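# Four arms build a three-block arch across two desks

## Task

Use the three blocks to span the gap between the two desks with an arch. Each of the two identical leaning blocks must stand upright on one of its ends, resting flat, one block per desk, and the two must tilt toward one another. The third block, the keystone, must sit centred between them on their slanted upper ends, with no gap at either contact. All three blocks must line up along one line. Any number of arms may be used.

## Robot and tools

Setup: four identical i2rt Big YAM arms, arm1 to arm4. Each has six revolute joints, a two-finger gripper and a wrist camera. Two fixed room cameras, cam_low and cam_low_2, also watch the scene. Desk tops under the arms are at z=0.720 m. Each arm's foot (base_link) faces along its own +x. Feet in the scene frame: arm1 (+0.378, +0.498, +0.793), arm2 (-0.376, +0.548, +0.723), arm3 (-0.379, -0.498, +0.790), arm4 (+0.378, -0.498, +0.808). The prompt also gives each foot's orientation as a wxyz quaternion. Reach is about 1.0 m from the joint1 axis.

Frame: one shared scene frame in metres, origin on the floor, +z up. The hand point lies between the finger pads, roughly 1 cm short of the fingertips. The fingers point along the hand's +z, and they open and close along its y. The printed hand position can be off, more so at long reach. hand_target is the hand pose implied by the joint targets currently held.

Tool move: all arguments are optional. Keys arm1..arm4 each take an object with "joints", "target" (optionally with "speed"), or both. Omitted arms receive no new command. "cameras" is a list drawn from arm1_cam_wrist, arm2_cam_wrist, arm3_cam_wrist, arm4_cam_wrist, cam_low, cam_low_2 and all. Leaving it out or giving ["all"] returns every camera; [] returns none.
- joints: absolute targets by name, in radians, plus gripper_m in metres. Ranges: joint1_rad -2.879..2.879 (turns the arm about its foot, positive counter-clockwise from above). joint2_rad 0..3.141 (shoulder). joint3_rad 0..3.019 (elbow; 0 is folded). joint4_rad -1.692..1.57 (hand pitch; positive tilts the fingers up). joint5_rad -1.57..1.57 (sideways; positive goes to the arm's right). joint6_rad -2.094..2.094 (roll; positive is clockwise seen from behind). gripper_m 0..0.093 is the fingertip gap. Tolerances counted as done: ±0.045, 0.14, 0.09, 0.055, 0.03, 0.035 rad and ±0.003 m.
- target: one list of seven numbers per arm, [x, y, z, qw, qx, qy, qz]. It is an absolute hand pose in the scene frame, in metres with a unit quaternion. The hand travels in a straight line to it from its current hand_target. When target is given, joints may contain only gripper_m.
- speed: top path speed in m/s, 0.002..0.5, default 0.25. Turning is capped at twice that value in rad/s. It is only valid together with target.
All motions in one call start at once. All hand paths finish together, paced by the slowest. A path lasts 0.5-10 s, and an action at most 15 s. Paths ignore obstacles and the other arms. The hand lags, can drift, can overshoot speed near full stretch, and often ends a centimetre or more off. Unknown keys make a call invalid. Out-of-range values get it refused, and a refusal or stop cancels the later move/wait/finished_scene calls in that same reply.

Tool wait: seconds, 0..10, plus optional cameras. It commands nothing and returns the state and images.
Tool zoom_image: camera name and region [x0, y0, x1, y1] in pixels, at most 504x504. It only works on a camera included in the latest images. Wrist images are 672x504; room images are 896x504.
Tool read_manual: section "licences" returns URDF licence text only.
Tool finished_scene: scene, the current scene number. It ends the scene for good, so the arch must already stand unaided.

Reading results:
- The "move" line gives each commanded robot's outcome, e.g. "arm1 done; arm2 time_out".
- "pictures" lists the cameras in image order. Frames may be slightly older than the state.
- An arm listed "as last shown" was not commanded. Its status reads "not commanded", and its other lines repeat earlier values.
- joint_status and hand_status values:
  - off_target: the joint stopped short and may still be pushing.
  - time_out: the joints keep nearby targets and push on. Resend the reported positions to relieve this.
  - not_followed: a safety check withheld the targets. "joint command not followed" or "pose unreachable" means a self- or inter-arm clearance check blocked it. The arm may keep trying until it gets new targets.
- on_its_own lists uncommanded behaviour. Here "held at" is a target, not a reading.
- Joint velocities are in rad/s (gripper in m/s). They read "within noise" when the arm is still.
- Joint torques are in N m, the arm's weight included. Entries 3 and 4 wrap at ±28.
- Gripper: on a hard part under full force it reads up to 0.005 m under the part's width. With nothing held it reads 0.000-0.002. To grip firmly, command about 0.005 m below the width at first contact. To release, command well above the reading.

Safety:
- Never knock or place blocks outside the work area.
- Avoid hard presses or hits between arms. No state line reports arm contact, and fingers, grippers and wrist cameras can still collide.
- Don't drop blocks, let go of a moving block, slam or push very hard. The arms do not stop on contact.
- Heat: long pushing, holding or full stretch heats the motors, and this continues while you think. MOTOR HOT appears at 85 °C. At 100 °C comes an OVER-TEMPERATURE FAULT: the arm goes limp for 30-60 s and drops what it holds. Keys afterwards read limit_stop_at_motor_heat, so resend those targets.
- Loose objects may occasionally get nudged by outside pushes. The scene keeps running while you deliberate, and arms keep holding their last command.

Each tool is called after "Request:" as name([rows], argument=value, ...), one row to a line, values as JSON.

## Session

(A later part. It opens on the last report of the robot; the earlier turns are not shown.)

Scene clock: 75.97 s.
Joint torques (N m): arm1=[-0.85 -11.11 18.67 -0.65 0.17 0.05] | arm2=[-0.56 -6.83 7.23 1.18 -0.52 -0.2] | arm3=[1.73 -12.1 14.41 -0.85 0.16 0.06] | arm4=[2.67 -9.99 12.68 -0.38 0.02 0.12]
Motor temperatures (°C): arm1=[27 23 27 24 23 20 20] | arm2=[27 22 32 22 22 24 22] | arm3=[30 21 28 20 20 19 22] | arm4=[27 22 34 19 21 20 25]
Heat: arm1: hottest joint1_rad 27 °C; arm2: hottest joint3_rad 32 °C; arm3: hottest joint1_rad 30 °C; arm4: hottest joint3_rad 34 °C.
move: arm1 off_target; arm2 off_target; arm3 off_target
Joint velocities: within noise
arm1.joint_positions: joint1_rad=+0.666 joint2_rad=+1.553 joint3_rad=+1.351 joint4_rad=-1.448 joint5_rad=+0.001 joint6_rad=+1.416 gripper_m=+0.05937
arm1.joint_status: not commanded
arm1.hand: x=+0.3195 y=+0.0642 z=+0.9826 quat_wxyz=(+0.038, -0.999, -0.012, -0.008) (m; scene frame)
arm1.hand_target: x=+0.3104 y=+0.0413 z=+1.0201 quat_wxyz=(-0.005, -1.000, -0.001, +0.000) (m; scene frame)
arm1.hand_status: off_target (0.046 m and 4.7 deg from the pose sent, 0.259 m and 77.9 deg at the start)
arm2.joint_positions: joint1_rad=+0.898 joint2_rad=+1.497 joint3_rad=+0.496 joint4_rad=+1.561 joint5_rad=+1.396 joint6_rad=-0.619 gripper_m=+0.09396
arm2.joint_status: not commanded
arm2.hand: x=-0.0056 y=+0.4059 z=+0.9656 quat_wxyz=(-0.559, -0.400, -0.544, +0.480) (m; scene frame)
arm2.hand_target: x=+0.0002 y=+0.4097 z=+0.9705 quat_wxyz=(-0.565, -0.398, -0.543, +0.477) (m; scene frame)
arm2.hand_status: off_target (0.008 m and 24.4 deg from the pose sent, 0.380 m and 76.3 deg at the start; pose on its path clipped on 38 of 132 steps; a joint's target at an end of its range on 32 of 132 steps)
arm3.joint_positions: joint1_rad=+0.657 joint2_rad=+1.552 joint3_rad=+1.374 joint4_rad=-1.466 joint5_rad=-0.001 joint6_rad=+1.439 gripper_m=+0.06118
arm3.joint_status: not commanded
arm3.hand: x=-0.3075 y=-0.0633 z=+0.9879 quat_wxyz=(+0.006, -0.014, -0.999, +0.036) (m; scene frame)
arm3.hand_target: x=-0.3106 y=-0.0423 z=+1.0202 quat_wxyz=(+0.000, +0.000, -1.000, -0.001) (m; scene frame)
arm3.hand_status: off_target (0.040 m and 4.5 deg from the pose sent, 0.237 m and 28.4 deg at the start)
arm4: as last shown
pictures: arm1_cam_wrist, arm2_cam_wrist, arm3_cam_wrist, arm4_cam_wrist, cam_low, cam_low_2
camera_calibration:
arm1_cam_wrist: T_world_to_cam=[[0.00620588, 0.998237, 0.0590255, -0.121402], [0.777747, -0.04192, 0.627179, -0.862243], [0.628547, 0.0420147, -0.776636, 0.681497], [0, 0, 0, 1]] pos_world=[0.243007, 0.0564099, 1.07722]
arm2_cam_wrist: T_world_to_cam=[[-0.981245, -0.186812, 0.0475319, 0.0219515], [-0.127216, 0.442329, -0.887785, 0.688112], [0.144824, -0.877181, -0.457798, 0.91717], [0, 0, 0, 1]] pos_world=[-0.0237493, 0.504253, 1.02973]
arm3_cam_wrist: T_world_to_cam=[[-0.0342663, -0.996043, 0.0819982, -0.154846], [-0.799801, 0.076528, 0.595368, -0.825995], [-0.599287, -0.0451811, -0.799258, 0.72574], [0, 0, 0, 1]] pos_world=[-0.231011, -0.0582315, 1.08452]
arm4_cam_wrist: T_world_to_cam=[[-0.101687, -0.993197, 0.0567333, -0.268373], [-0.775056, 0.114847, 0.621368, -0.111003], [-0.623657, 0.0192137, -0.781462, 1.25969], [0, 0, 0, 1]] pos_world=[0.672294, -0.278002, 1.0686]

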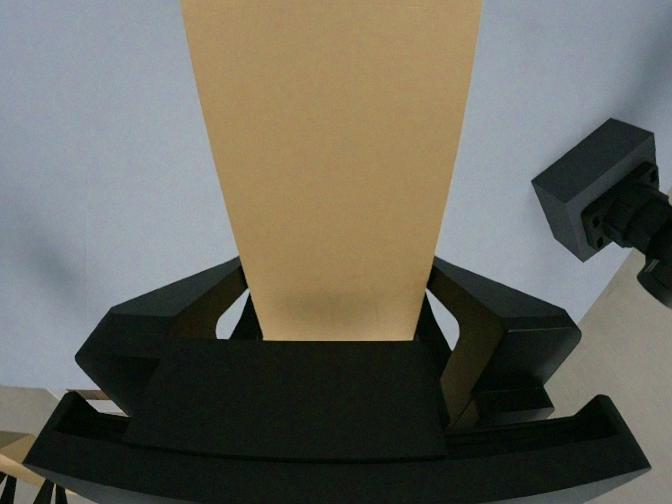

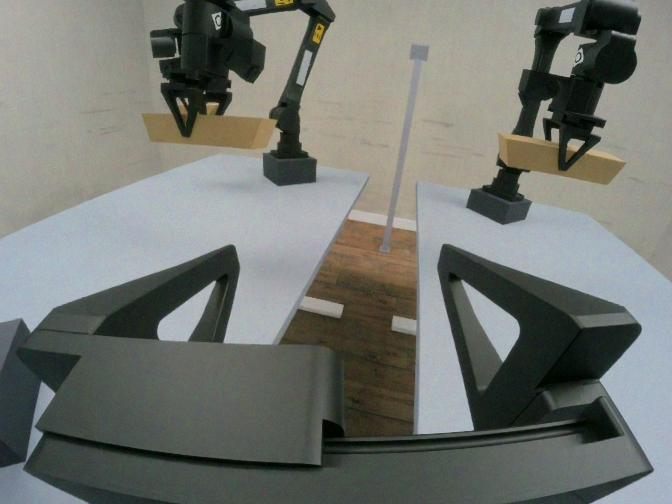

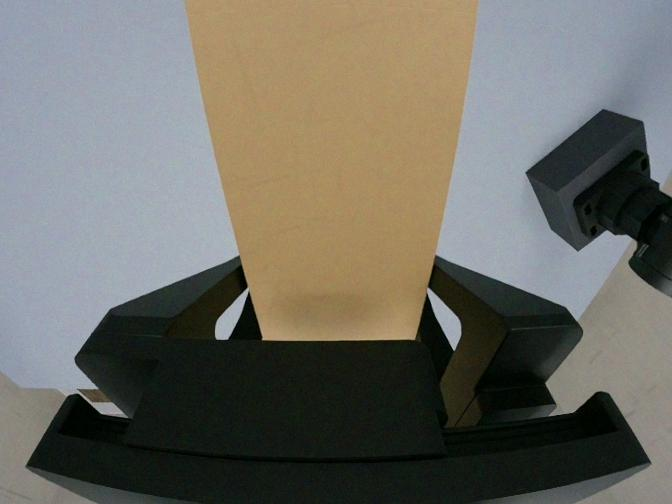

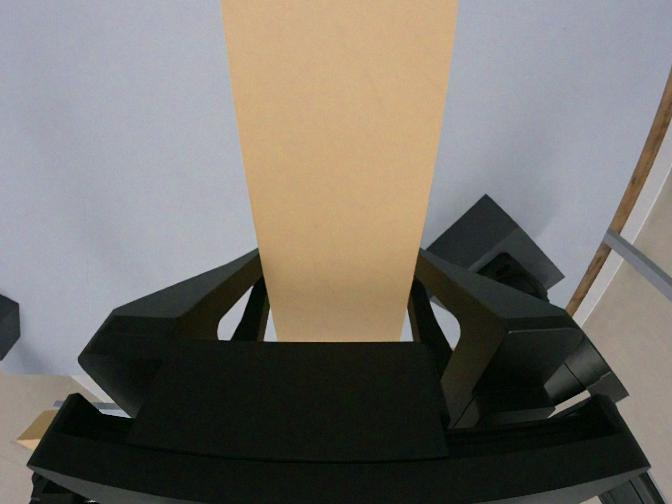

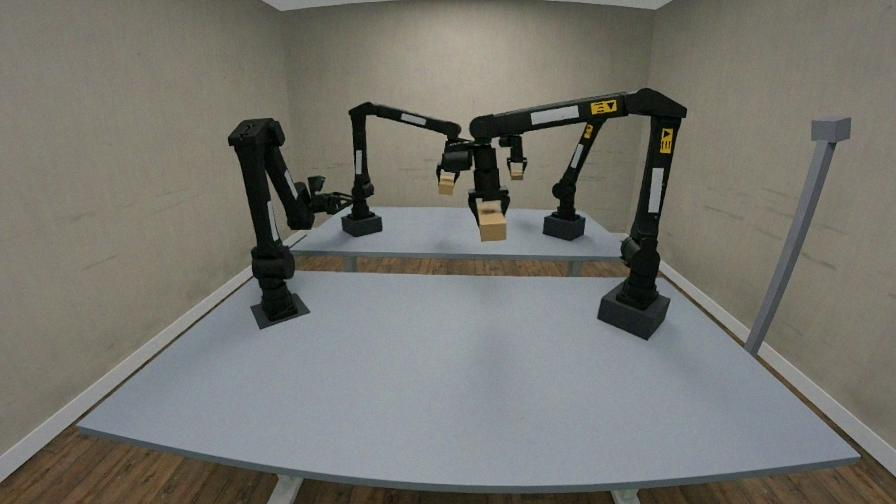

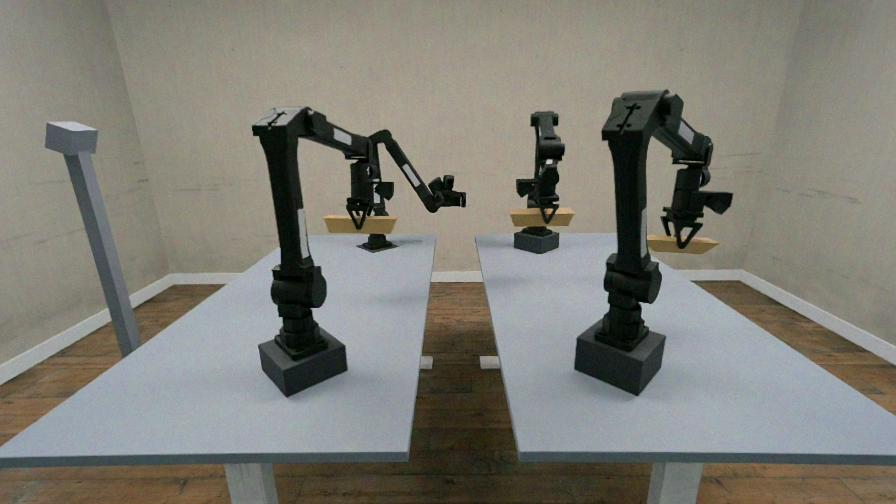

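Request:
move(arm1={"target":[0.26,0.0,1.02,0,0.8192,0,-0.5736],"speed":0.2}, arm3={"target":[-0.26,-0.0,1.02,0.5736,0,0.8192,0],"speed":0.2})

Scene clock: 88.77 s.
Joint torques (N m): arm1=[1.2 -13.04 13.72 -1.09 1.39 0.06] | arm2=[-0.03 -7 7.45 1.17 -0.54 -0.18] | arm3=[1.85 -14.51 9.81 -1.28 1.5 0.31] | arm4=[2.73 -10.11 12.7 -0.35 0.02 0.13]
Motor temperatures (°C): arm1=[27 23 31 23 23 20 21] | arm2=[27 23 31 22 22 24 22] | arm3=[30 21 29 20 21 19 22] | arm4=[27 22 38 19 21 20 25]
Heat: arm1: hottest joint3_rad 31 °C; arm2: hottest joint3_rad 31 °C; arm3: hottest joint1_rad 30 °C; arm4: hottest joint3_rad 38 °C.
move: arm1 off_target; arm3 off_target
Joint velocities: within noise
arm1.joint_positions: joint1_rad=+0.873 joint2_rad=+1.772 joint3_rad=+1.351 joint4_rad=-1.452 joint5_rad=+1.188 joint6_rad=+1.827 gripper_m=+0.05937
arm1.joint_status: not commanded
arm1.hand: x=+0.2538 y=+0.0155 z=+0.9938 quat_wxyz=(+0.030, -0.825, -0.010, +0.564) (m; scene frame)
arm1.hand_target: x=+0.2599 y=+0.0022 z=+1.0192 quat_wxyz=(+0.002, -0.820, +0.000, +0.573) (m; scene frame)
arm1.hand_status: off_target (0.031 m and 3.8 deg from the pose sent, 0.095 m and 71.0 deg at the start)
arm2.joint_positions: joint1_rad=+0.898 joint2_rad=+1.497 joint3_rad=+0.496 joint4_rad=+1.561 joint5_rad=+1.395 joint6_rad=-0.619 gripper_m=+0.09396
arm2.joint_status: not commanded
arm2.hand: x=-0.0054 y=+0.4059 z=+0.9657 quat_wxyz=(-0.560, -0.400, -0.544, +0.480) (m; scene frame)
arm2.hand_target: x=+0.0004 y=+0.4097 z=+0.9706 quat_wxyz=(-0.566, -0.398, -0.543, +0.476) (m; scene frame)
arm2.hand_status: not commanded
arm3.joint_positions: joint1_rad=+0.890 joint2_rad=+1.764 joint3_rad=+1.374 joint4_rad=-1.449 joint5_rad=+1.188 joint6_rad=+1.810 gripper_m=+0.06118
arm3.joint_status: not commanded
arm3.hand: x=-0.2534 y=-0.0100 z=+1.0011 quat_wxyz=(-0.565, +0.006, -0.825, +0.023) (m; scene frame)
arm3.hand_target: x=-0.2597 y=-0.0017 z=+1.0192 quat_wxyz=(-0.573, +0.001, -0.820, +0.003) (m; scene frame)
arm3.hand_status: off_target (0.022 m and 3.0 deg from the pose sent, 0.085 m and 70.8 deg at the start)
arm4: as last shown
pictures: arm1_cam_wrist, arm2_cam_wrist, arm3_cam_wrist, arm4_cam_wrist, cam_low, cam_low_2
camera_calibration:
arm1_cam_wrist: T_world_to_cam=[[0.0121732, 0.999594, 0.0257739, -0.0415709], [0.860243, 0.00267069, -0.509878, 0.288124], [-0.509739, 0.0283787, -0.859861, 1.10531], [0, 0, 0, 1]] pos_world=[0.316071, 0.00941721, 1.0984]
arm2_cam_wrist: T_world_to_cam=[[-0.981003, -0.188057, 0.047616, 0.0225956], [-0.127735, 0.441453, -0.888146, 0.688934], [0.146002, -0.877356, -0.457088, 0.916647], [0, 0, 0, 1]] pos_world=[-0.023665, 0.504343, 1.02979]
arm3_cam_wrist: T_world_to_cam=[[-0.027782, -0.998699, 0.0427521, -0.0600975], [-0.84103, 0.000237389, -0.540988, 0.331686], [0.540275, -0.0509855, -0.839943, 1.10055], [0, 0, 0, 1]] pos_world=[-0.317311, -0.00398599, 1.10641]
arm4_cam_wrist: T_world_to_cam=[[-0.101687, -0.993197, 0.0567333, -0.268373], [-0.775056, 0.114847, 0.621368, -0.111003], [-0.623657, 0.0192137, -0.781462, 1.25969], [0, 0, 0, 1]] pos_world=[0.672294, -0.278002, 1.0686]

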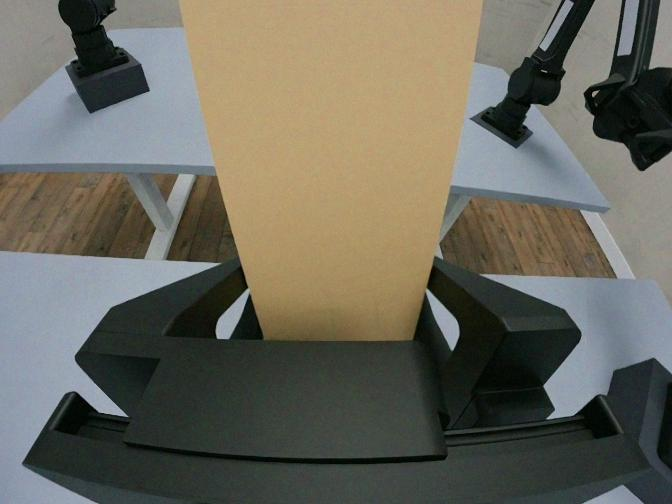

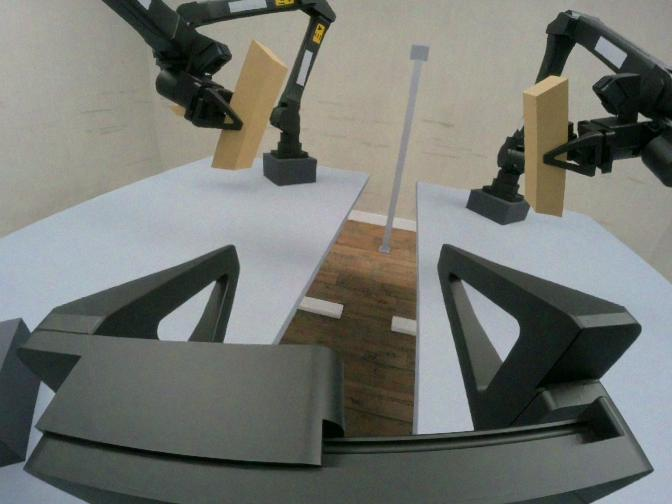

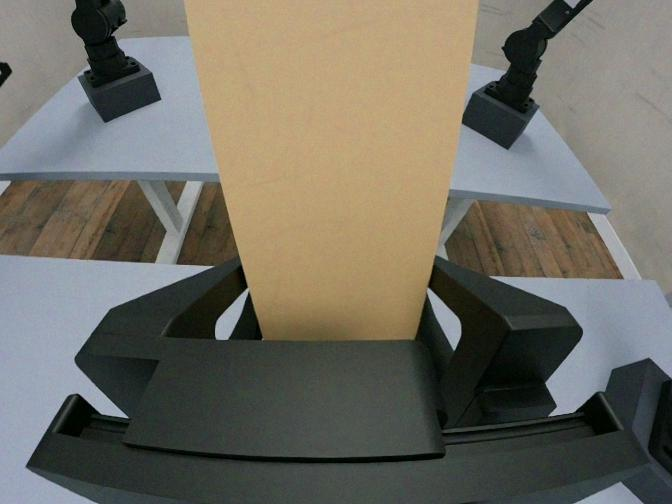

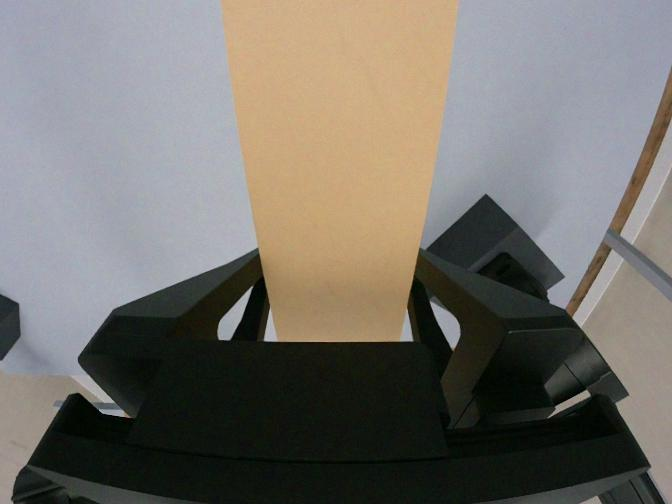

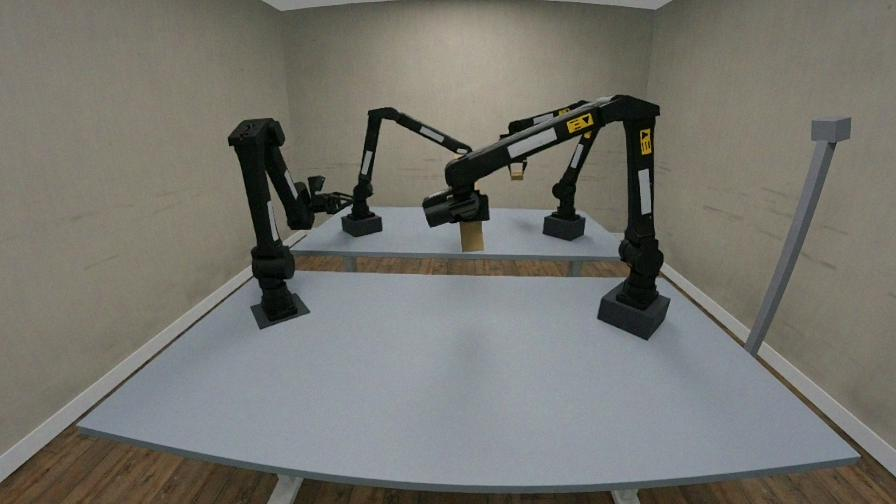

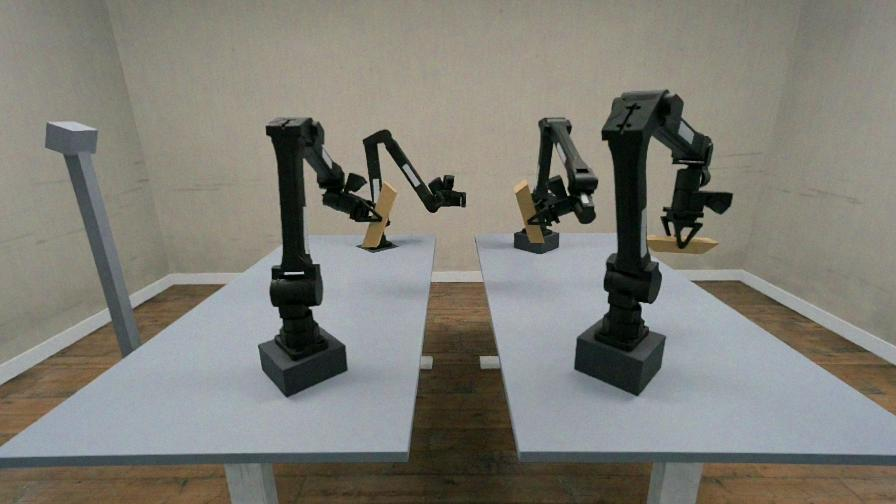

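Request:
move(arm1={"target":[0.176,-0.014,0.876,0.0297,0.8129,-0.0098,-0.5826],"speed":0.15}, arm3={"target":[-0.176,0.009,0.880,0.5821,0.0059,0.8132,0.0230],"speed":0.15})

Scene clock: 94.67 s.
Joint torques (N m): arm1=[-0.79 -14.92 8.36 0.87 0.96 -0.14] | arm2=[-0.21 -6.65 7.23 1.17 -0.51 -0.19] | arm3=[-0.32 -16.44 6.5 0.59 1.06 0.07] | arm4=[2.73 -10.11 12.7 -0.38 0.02 0.13]
Motor temperatures (°C): arm1=[27 24 31 24 24 20 21] | arm2=[27 23 31 22 22 24 22] | arm3=[30 22 29 20 21 19 22] | arm4=[27 22 39 19 21 20 25]
Heat: arm1: hottest joint3_rad 31 °C; arm2: hottest joint3_rad 31 °C; arm3: hottest joint1_rad 30 °C; arm4: hottest joint3_rad 39 °C.
move: arm1 off_target; arm3 off_target
Joint velocities: within noise
arm1.joint_positions: joint1_rad=+0.732 joint2_rad=+1.920 joint3_rad=+1.126 joint4_rad=-0.502 joint5_rad=+1.221 joint6_rad=+1.287 gripper_m=+0.05937
arm1.joint_status: not commanded
arm1.hand: x=+0.1826 y=-0.0097 z=+0.8562 quat_wxyz=(-0.013, -0.817, -0.010, +0.576) (m; scene frame)
arm1.hand_target: x=+0.1761 y=-0.0133 z=+0.8760 quat_wxyz=(-0.028, -0.812, +0.007, +0.583) (m; scene frame)
arm1.hand_status: off_target (0.021 m and 3.1 deg from the pose sent, 0.144 m and 7.6 deg at the start)
arm2, arm4: as last shown
arm3.joint_positions: joint1_rad=+0.752 joint2_rad=+1.897 joint3_rad=+1.128 joint4_rad=-0.536 joint5_rad=+1.217 joint6_rad=+1.301 gripper_m=+0.06117
arm3.joint_status: not commanded
arm3.hand: x=-0.1832 y=+0.0070 z=+0.8630 quat_wxyz=(-0.576, +0.008, -0.817, -0.012) (m; scene frame)
arm3.hand_target: x=-0.1762 y=+0.0083 z=+0.8798 quat_wxyz=(-0.582, -0.006, -0.813, -0.023) (m; scene frame)
arm3.hand_status: off_target (0.019 m and 2.1 deg from the pose sent, 0.145 m and 6.0 deg at the start)
pictures: arm1_cam_wrist, arm2_cam_wrist, arm3_cam_wrist, arm4_cam_wrist, cam_low, cam_low_2
camera_calibration:
arm1_cam_wrist: T_world_to_cam=[[-0.0379862, 0.998264, -0.0450108, 0.0578498], [0.845256, 0.00807279, -0.5343, 0.302976], [-0.533009, -0.0583417, -0.844096, 0.941367], [0, 0, 0, 1]] pos_world=[0.247862, -0.00527422, 0.959088]
arm2_cam_wrist: T_world_to_cam=[[-0.981003, -0.188057, 0.047616, 0.0225956], [-0.127735, 0.441453, -0.888146, 0.688934], [0.146002, -0.877356, -0.457088, 0.916647], [0, 0, 0, 1]] pos_world=[-0.023665, 0.504343, 1.02979]
arm3_cam_wrist: T_world_to_cam=[[0.0152067, -0.999788, -0.0139021, 0.0215035], [-0.825563, -0.00471026, -0.56429, 0.339042], [0.564105, 0.020058, -0.82546, 0.93891], [0, 0, 0, 1]] pos_world=[-0.25007, 0.00426323, 0.966649]
arm4_cam_wrist: T_world_to_cam=[[-0.101687, -0.993197, 0.0567333, -0.268373], [-0.775056, 0.114847, 0.621368, -0.111003], [-0.623657, 0.0192137, -0.781462, 1.25969], [0, 0, 0, 1]] pos_world=[0.672294, -0.278002, 1.0686]

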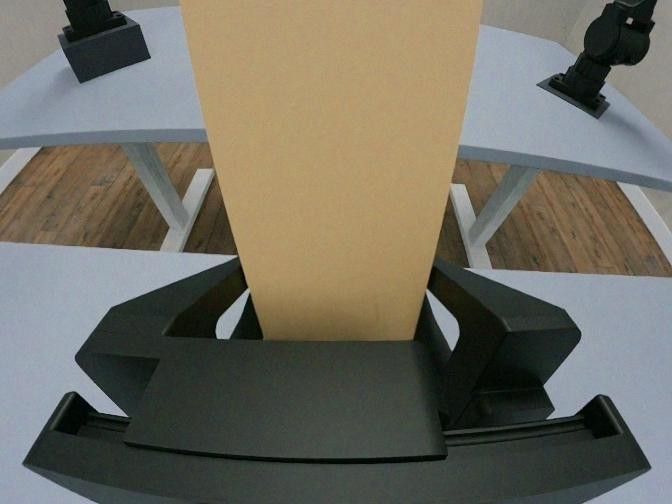

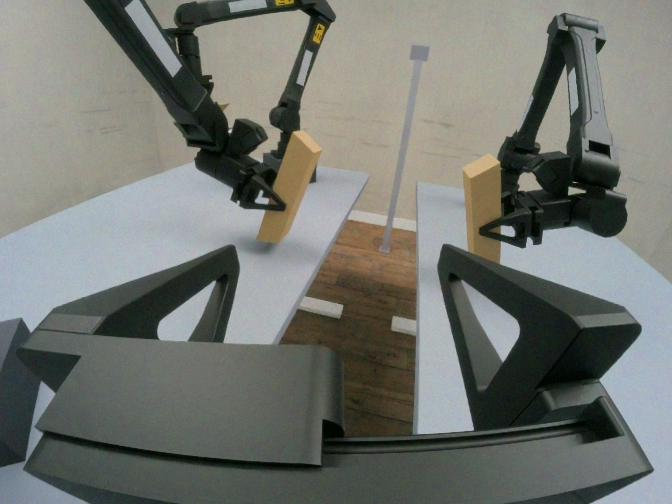

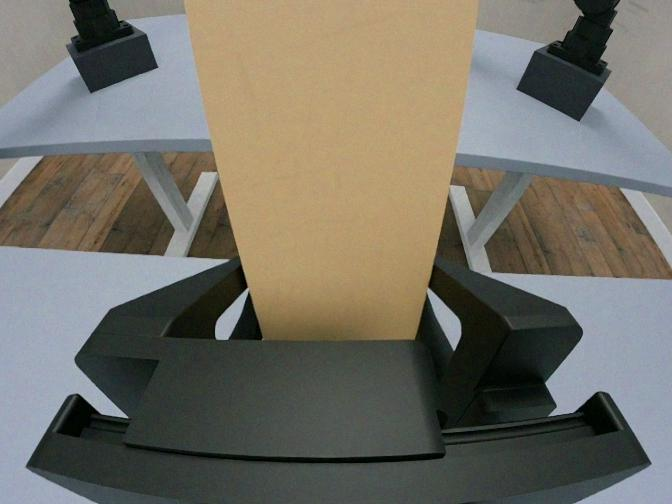

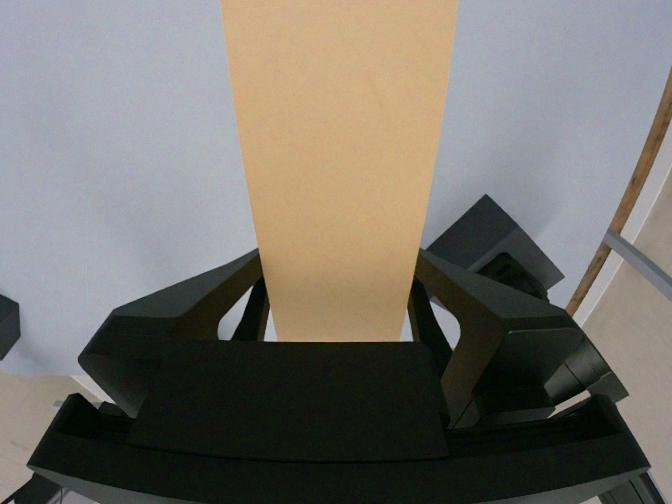

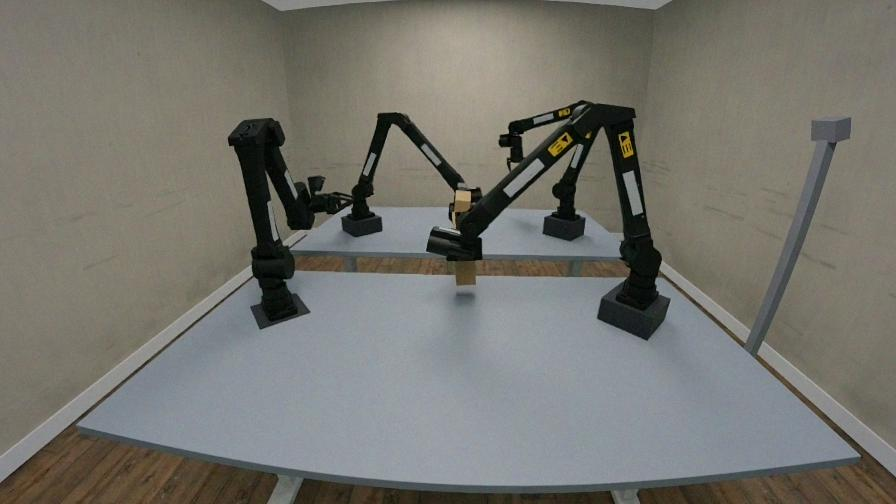

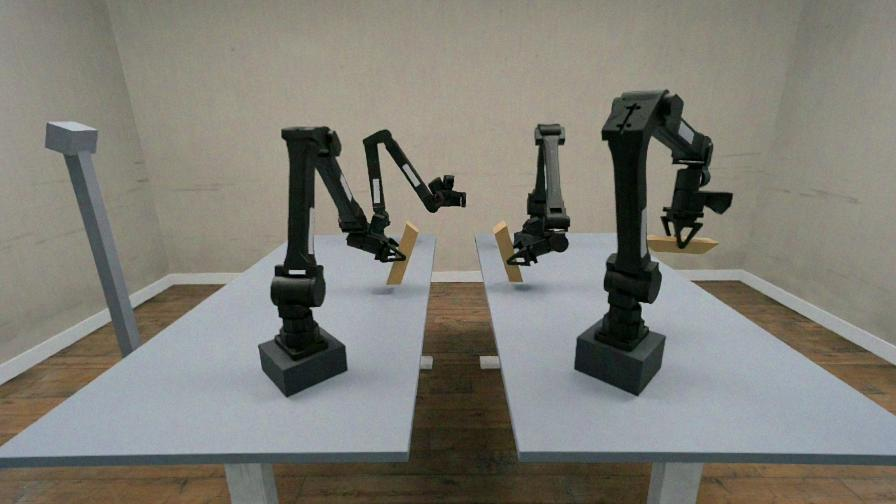

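Request:
zoom_image(camera="cam_low_2", region=[370, 205, 540, 300])

Request:
zoom_image(camera="cam_low", region=[420, 170, 510, 310])

Request:
zoom_image(camera="arm2_cam_wrist", region=[220, 110, 540, 310])

Scaled by 2.965 from the camera's 896x504 image, which has a finer 1280x720 frame.

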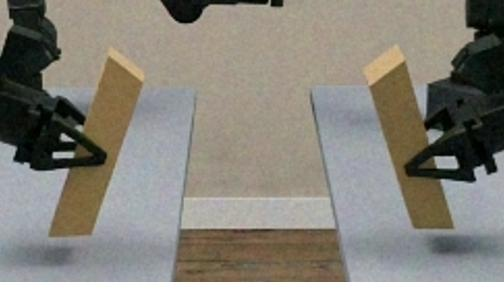

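Scaled by 3.600 from the camera's 896x504 image, which has a finer 1280x720 frame.

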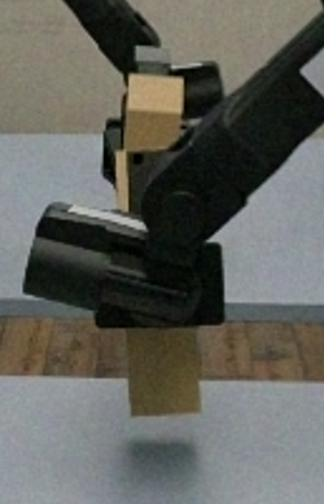

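Scaled by 1.575 from the camera's 672x504 image, which has a finer 960x720 frame.

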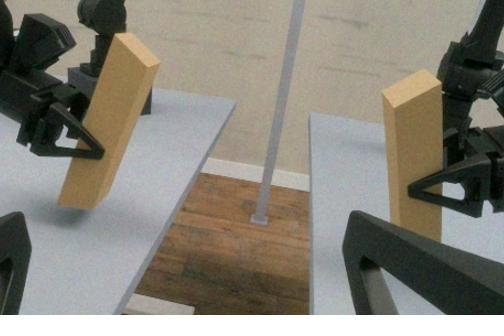

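Request:
move(arm1={"target":[0.118,-0.004,0.838,0.0297,0.8129,-0.0098,-0.5826],"speed":0.1}, arm3={"target":[-0.112,0.002,0.848,0.5821,0.0059,0.8132,0.0230],"speed":0.1}, cameras=["arm2_cam_wrist","cam_low","cam_low_2"])

Request:
zoom_image(camera="cam_low_2", region=[370, 205, 540, 300])

Request:
zoom_image(camera="arm2_cam_wrist", region=[220, 110, 540, 310])

Request:
zoom_image(camera="cam_low", region=[420, 180, 510, 310])

Scene clock: 108.67 s.
Joint torques (N m): arm1=[-0.5 -13.98 7.68 1.37 0.77 -0.17] | arm2=[-0.44 -6.89 7.32 1.1 -0.53 -0.18] | arm3=[0.21 -15.97 6.09 1.25 0.82 0.03] | arm4=[2.73 -10.05 12.7 -0.38 0.03 0.13]
Motor temperatures (°C): arm1=[27 26 29 24 24 20 21] | arm2=[27 23 30 22 22 24 22] | arm3=[30 22 28 20 22 19 23] | arm4=[27 22 41 19 21 20 26]
Heat: arm1: hottest joint3_rad 29 °C; arm2: hottest joint3_rad 30 °C; arm3: hottest joint1_rad 30 °C; arm4: hottest joint3_rad 41 °C.
move: arm1 off_target; arm3 off_target
Joint velocities: within noise
arm1.joint_positions: joint1_rad=+0.612 joint2_rad=+1.963 joint3_rad=+1.046 joint4_rad=-0.097 joint5_rad=+1.170 joint6_rad=+1.008 gripper_m=+0.05937
arm1.joint_status: not commanded
arm1.hand: x=+0.1234 y=-0.0001 z=+0.8245 quat_wxyz=(-0.020, -0.817, -0.001, +0.576) (m; scene frame)
arm1.hand_target: x=+0.1180 y=-0.0037 z=+0.8376 quat_wxyz=(-0.031, -0.812, +0.012, +0.582) (m; scene frame)
arm1.hand_status: off_target (0.015 m and 1.9 deg from the pose sent, 0.067 m and 3.1 deg at the start)
arm2, arm4: as last shown
arm3.joint_positions: joint1_rad=+0.622 joint2_rad=+1.933 joint3_rad=+1.054 joint4_rad=-0.124 joint5_rad=+1.162 joint6_rad=+0.983 gripper_m=+0.06117
arm3.joint_status: not commanded
arm3.hand: x=-0.1181 y=+0.0005 z=+0.8367 quat_wxyz=(-0.576, +0.005, -0.817, -0.016) (m; scene frame)
arm3.hand_target: x=-0.1121 y=+0.0022 z=+0.8479 quat_wxyz=(-0.582, -0.006, -0.813, -0.024) (m; scene frame)
arm3.hand_status: off_target (0.013 m and 1.7 deg from the pose sent, 0.073 m and 2.1 deg at the start)
pictures: arm2_cam_wrist, cam_low, cam_low_2
camera_calibration:
arm2_cam_wrist: T_world_to_cam=[[-0.981003, -0.188057, 0.047616, 0.0225956], [-0.127735, 0.441453, -0.888146, 0.688934], [0.146002, -0.877356, -0.457088, 0.916647], [0, 0, 0, 1]] pos_world=[-0.023665, 0.504343, 1.02979]

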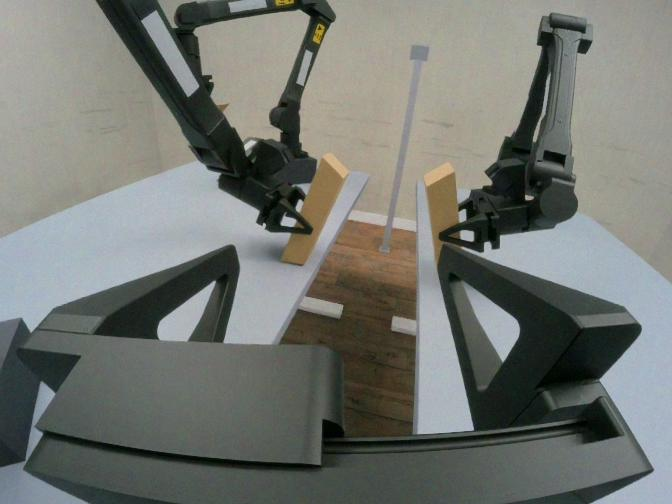

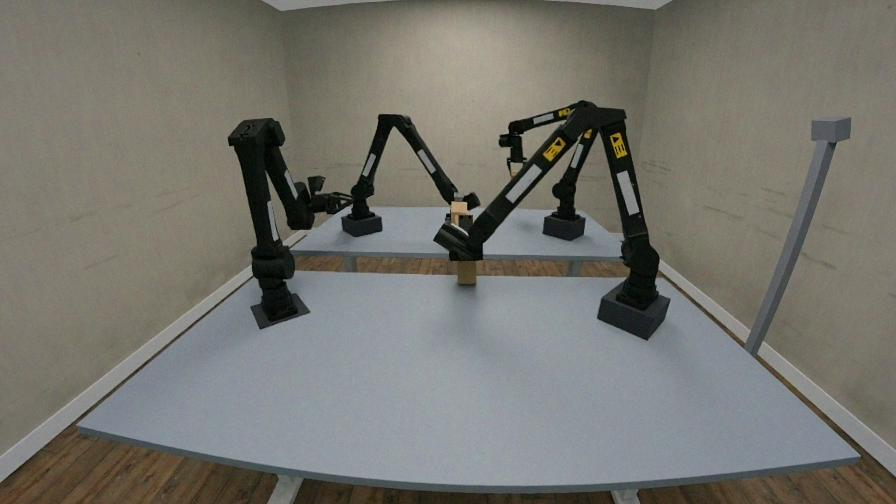

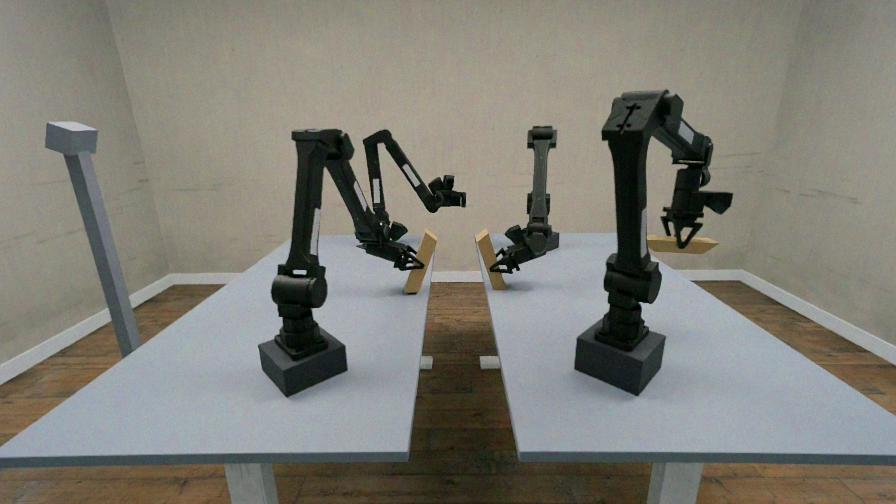

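Scaled by 2.965 from the camera's 896x504 image, which has a finer 1280x720 frame.

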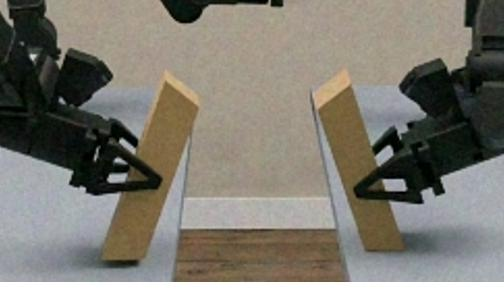

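Scaled by 1.575 from the camera's 672x504 image, which has a finer 960x720 frame.

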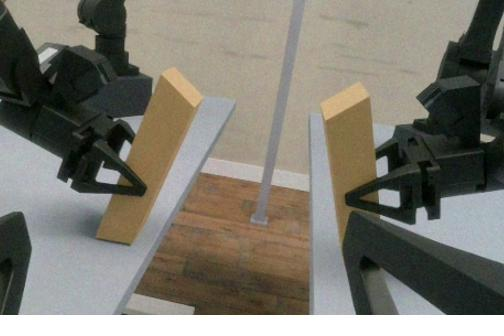

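Scaled by 3.877 from the camera's 896x504 image, which has a finer 1280x720 frame.

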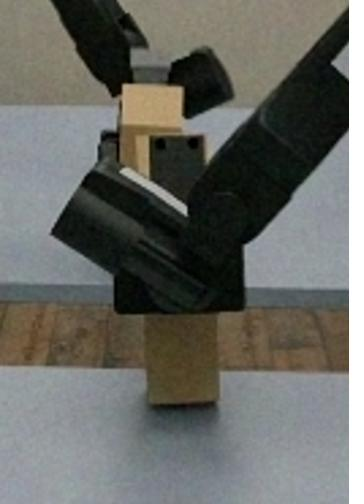

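Request:
move(arm1={"target":[0.118,-0.004,0.815,0.0297,0.8129,-0.0098,-0.5826],"speed":0.03}, arm3={"target":[-0.112,0.002,0.827,0.5821,0.0059,0.8132,0.0230],"speed":0.03}, cameras=["arm2_cam_wrist","cam_low","cam_low_2"])

Request:
zoom_image(camera="cam_low_2", region=[370, 205, 540, 300])

Request:
zoom_image(camera="cam_low", region=[420, 180, 510, 310])

Scene clock: 117.90 s.
Joint torques (N m): arm1=[-0.32 -11.69 7.43 1.42 0.48 -0.11] | arm2=[-0.5 -7.12 7.36 1.13 -0.51 -0.19] | arm3=[-0.03 -14.62 5.82 1.26 0.78 0.08] | arm4=[2.73 -10.11 12.7 -0.38 0.03 0.13]
Motor temperatures (°C): arm1=[27 26 28 24 24 20 21] | arm2=[27 23 30 22 22 24 22] | arm3=[30 24 28 20 22 19 23] | arm4=[27 22 42 19 21 20 26]
Heat: arm1: hottest joint3_rad 28 °C; arm2: hottest joint3_rad 30 °C; arm3: hottest joint1_rad 30 °C; arm4: hottest joint3_rad 42 °C.
move: arm1 done; arm3 done
Joint velocities: within noise
arm1.joint_positions: joint1_rad=+0.610 joint2_rad=+1.980 joint3_rad=+1.046 joint4_rad=-0.043 joint5_rad=+1.178 joint6_rad=+0.990 gripper_m=+0.05932
arm1.joint_status: not commanded
arm1.hand: x=+0.1212 y=-0.0033 z=+0.8211 quat_wxyz=(-0.027, -0.813, +0.004, +0.581) (m; scene frame)
arm1.hand_target: x=+0.1180 y=-0.0042 z=+0.8152 quat_wxyz=(-0.028, -0.812, +0.008, +0.582) (m; scene frame)
arm1.hand_status: done (0.007 m and 0.7 deg from the pose sent, 0.012 m and 1.9 deg at the start)
arm2.joint_positions: joint1_rad=+0.898 joint2_rad=+1.497 joint3_rad=+0.496 joint4_rad=+1.561 joint5_rad=+1.395 joint6_rad=-0.620 gripper_m=+0.09396
arm2.joint_status: not commanded
arm2.hand: x=-0.0054 y=+0.4059 z=+0.9657 quat_wxyz=(-0.559, -0.399, -0.545, +0.481) (m; scene frame)
arm2.hand_target: x=+0.0003 y=+0.4097 z=+0.9706 quat_wxyz=(-0.565, -0.398, -0.543, +0.477) (m; scene frame)
arm2.hand_status: not commanded
arm3.joint_positions: joint1_rad=+0.622 joint2_rad=+1.956 joint3_rad=+1.052 joint4_rad=-0.078 joint5_rad=+1.164 joint6_rad=+0.975 gripper_m=+0.06118
arm3.joint_status: not commanded
arm3.hand: x=-0.1175 y=+0.0029 z=+0.8278 quat_wxyz=(-0.578, +0.002, -0.816, -0.021) (m; scene frame)
arm3.hand_target: x=-0.1121 y=+0.0018 z=+0.8270 quat_wxyz=(-0.582, -0.004, -0.813, -0.021) (m; scene frame)
arm3.hand_status: done (0.006 m and 1.0 deg from the pose sent, 0.012 m and 1.7 deg at the start)
arm4: as last shown
pictures: arm2_cam_wrist, cam_low, cam_low_2
camera_calibration:
arm2_cam_wrist: T_world_to_cam=[[-0.980956, -0.187908, 0.0491411, 0.0210625], [-0.128997, 0.441163, -0.888107, 0.689008], [0.145204, -0.877534, -0.457002, 0.916631], [0, 0, 0, 1]] pos_world=[-0.0235565, 0.504368, 1.02978]

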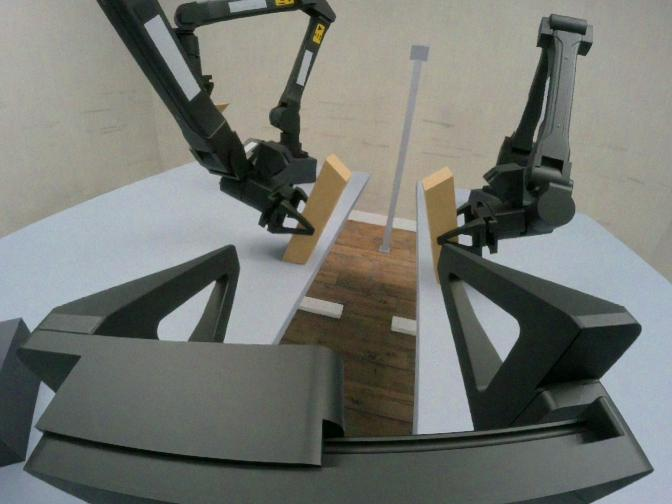

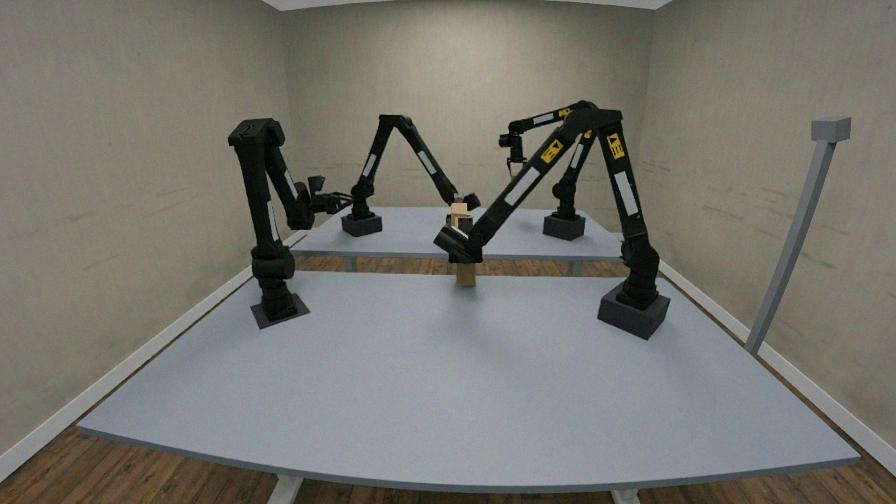

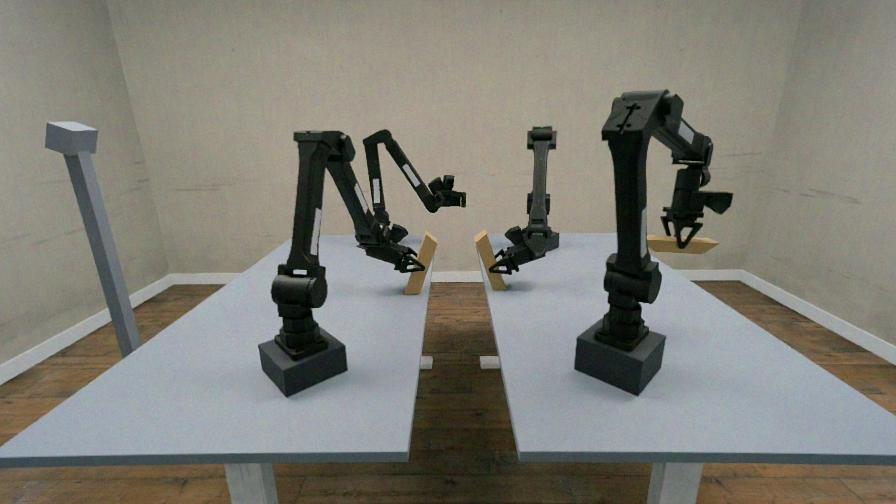

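Scaled by 2.965 from the camera's 896x504 image, which has a finer 1280x720 frame.

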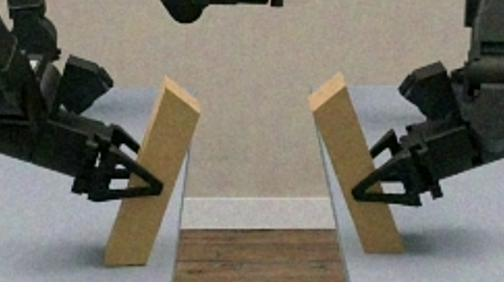

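Scaled by 3.877 from the camera's 896x504 image, which has a finer 1280x720 frame.

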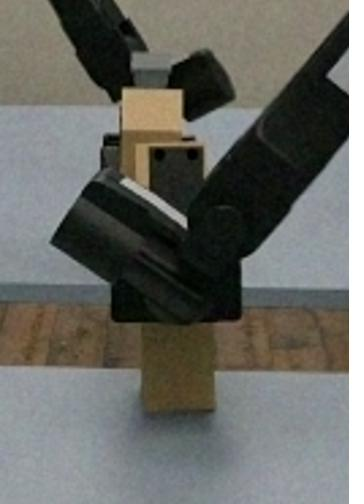

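Request:
zoom_image(camera="cam_low_2", region=[396, 225, 516, 300])

Request:
zoom_image(camera="cam_low_2", region=[280, 440, 640, 504])

Request:
zoom_image(camera="cam_low", region=[440, 195, 490, 245])

Scaled by 4.200 from the camera's 896x504 image, which has a finer 1280x720 frame.

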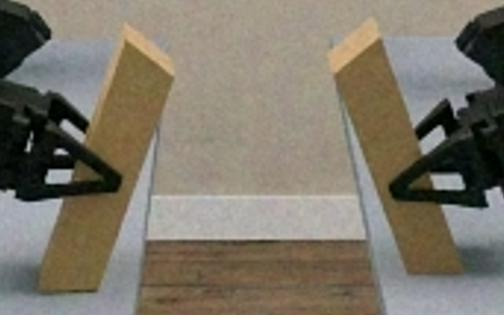

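Scaled by 1.400 from the camera's 896x504 image, which has a finer 1280x720 frame.

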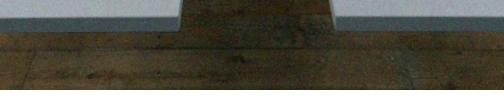

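Scaled by 10.080 from the camera's 896x504 image, which has a finer 1280x720 frame.

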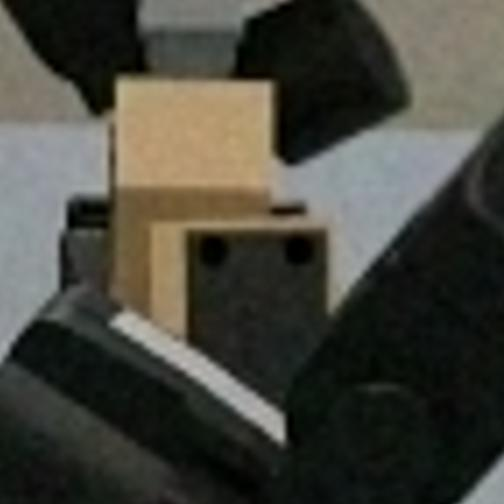

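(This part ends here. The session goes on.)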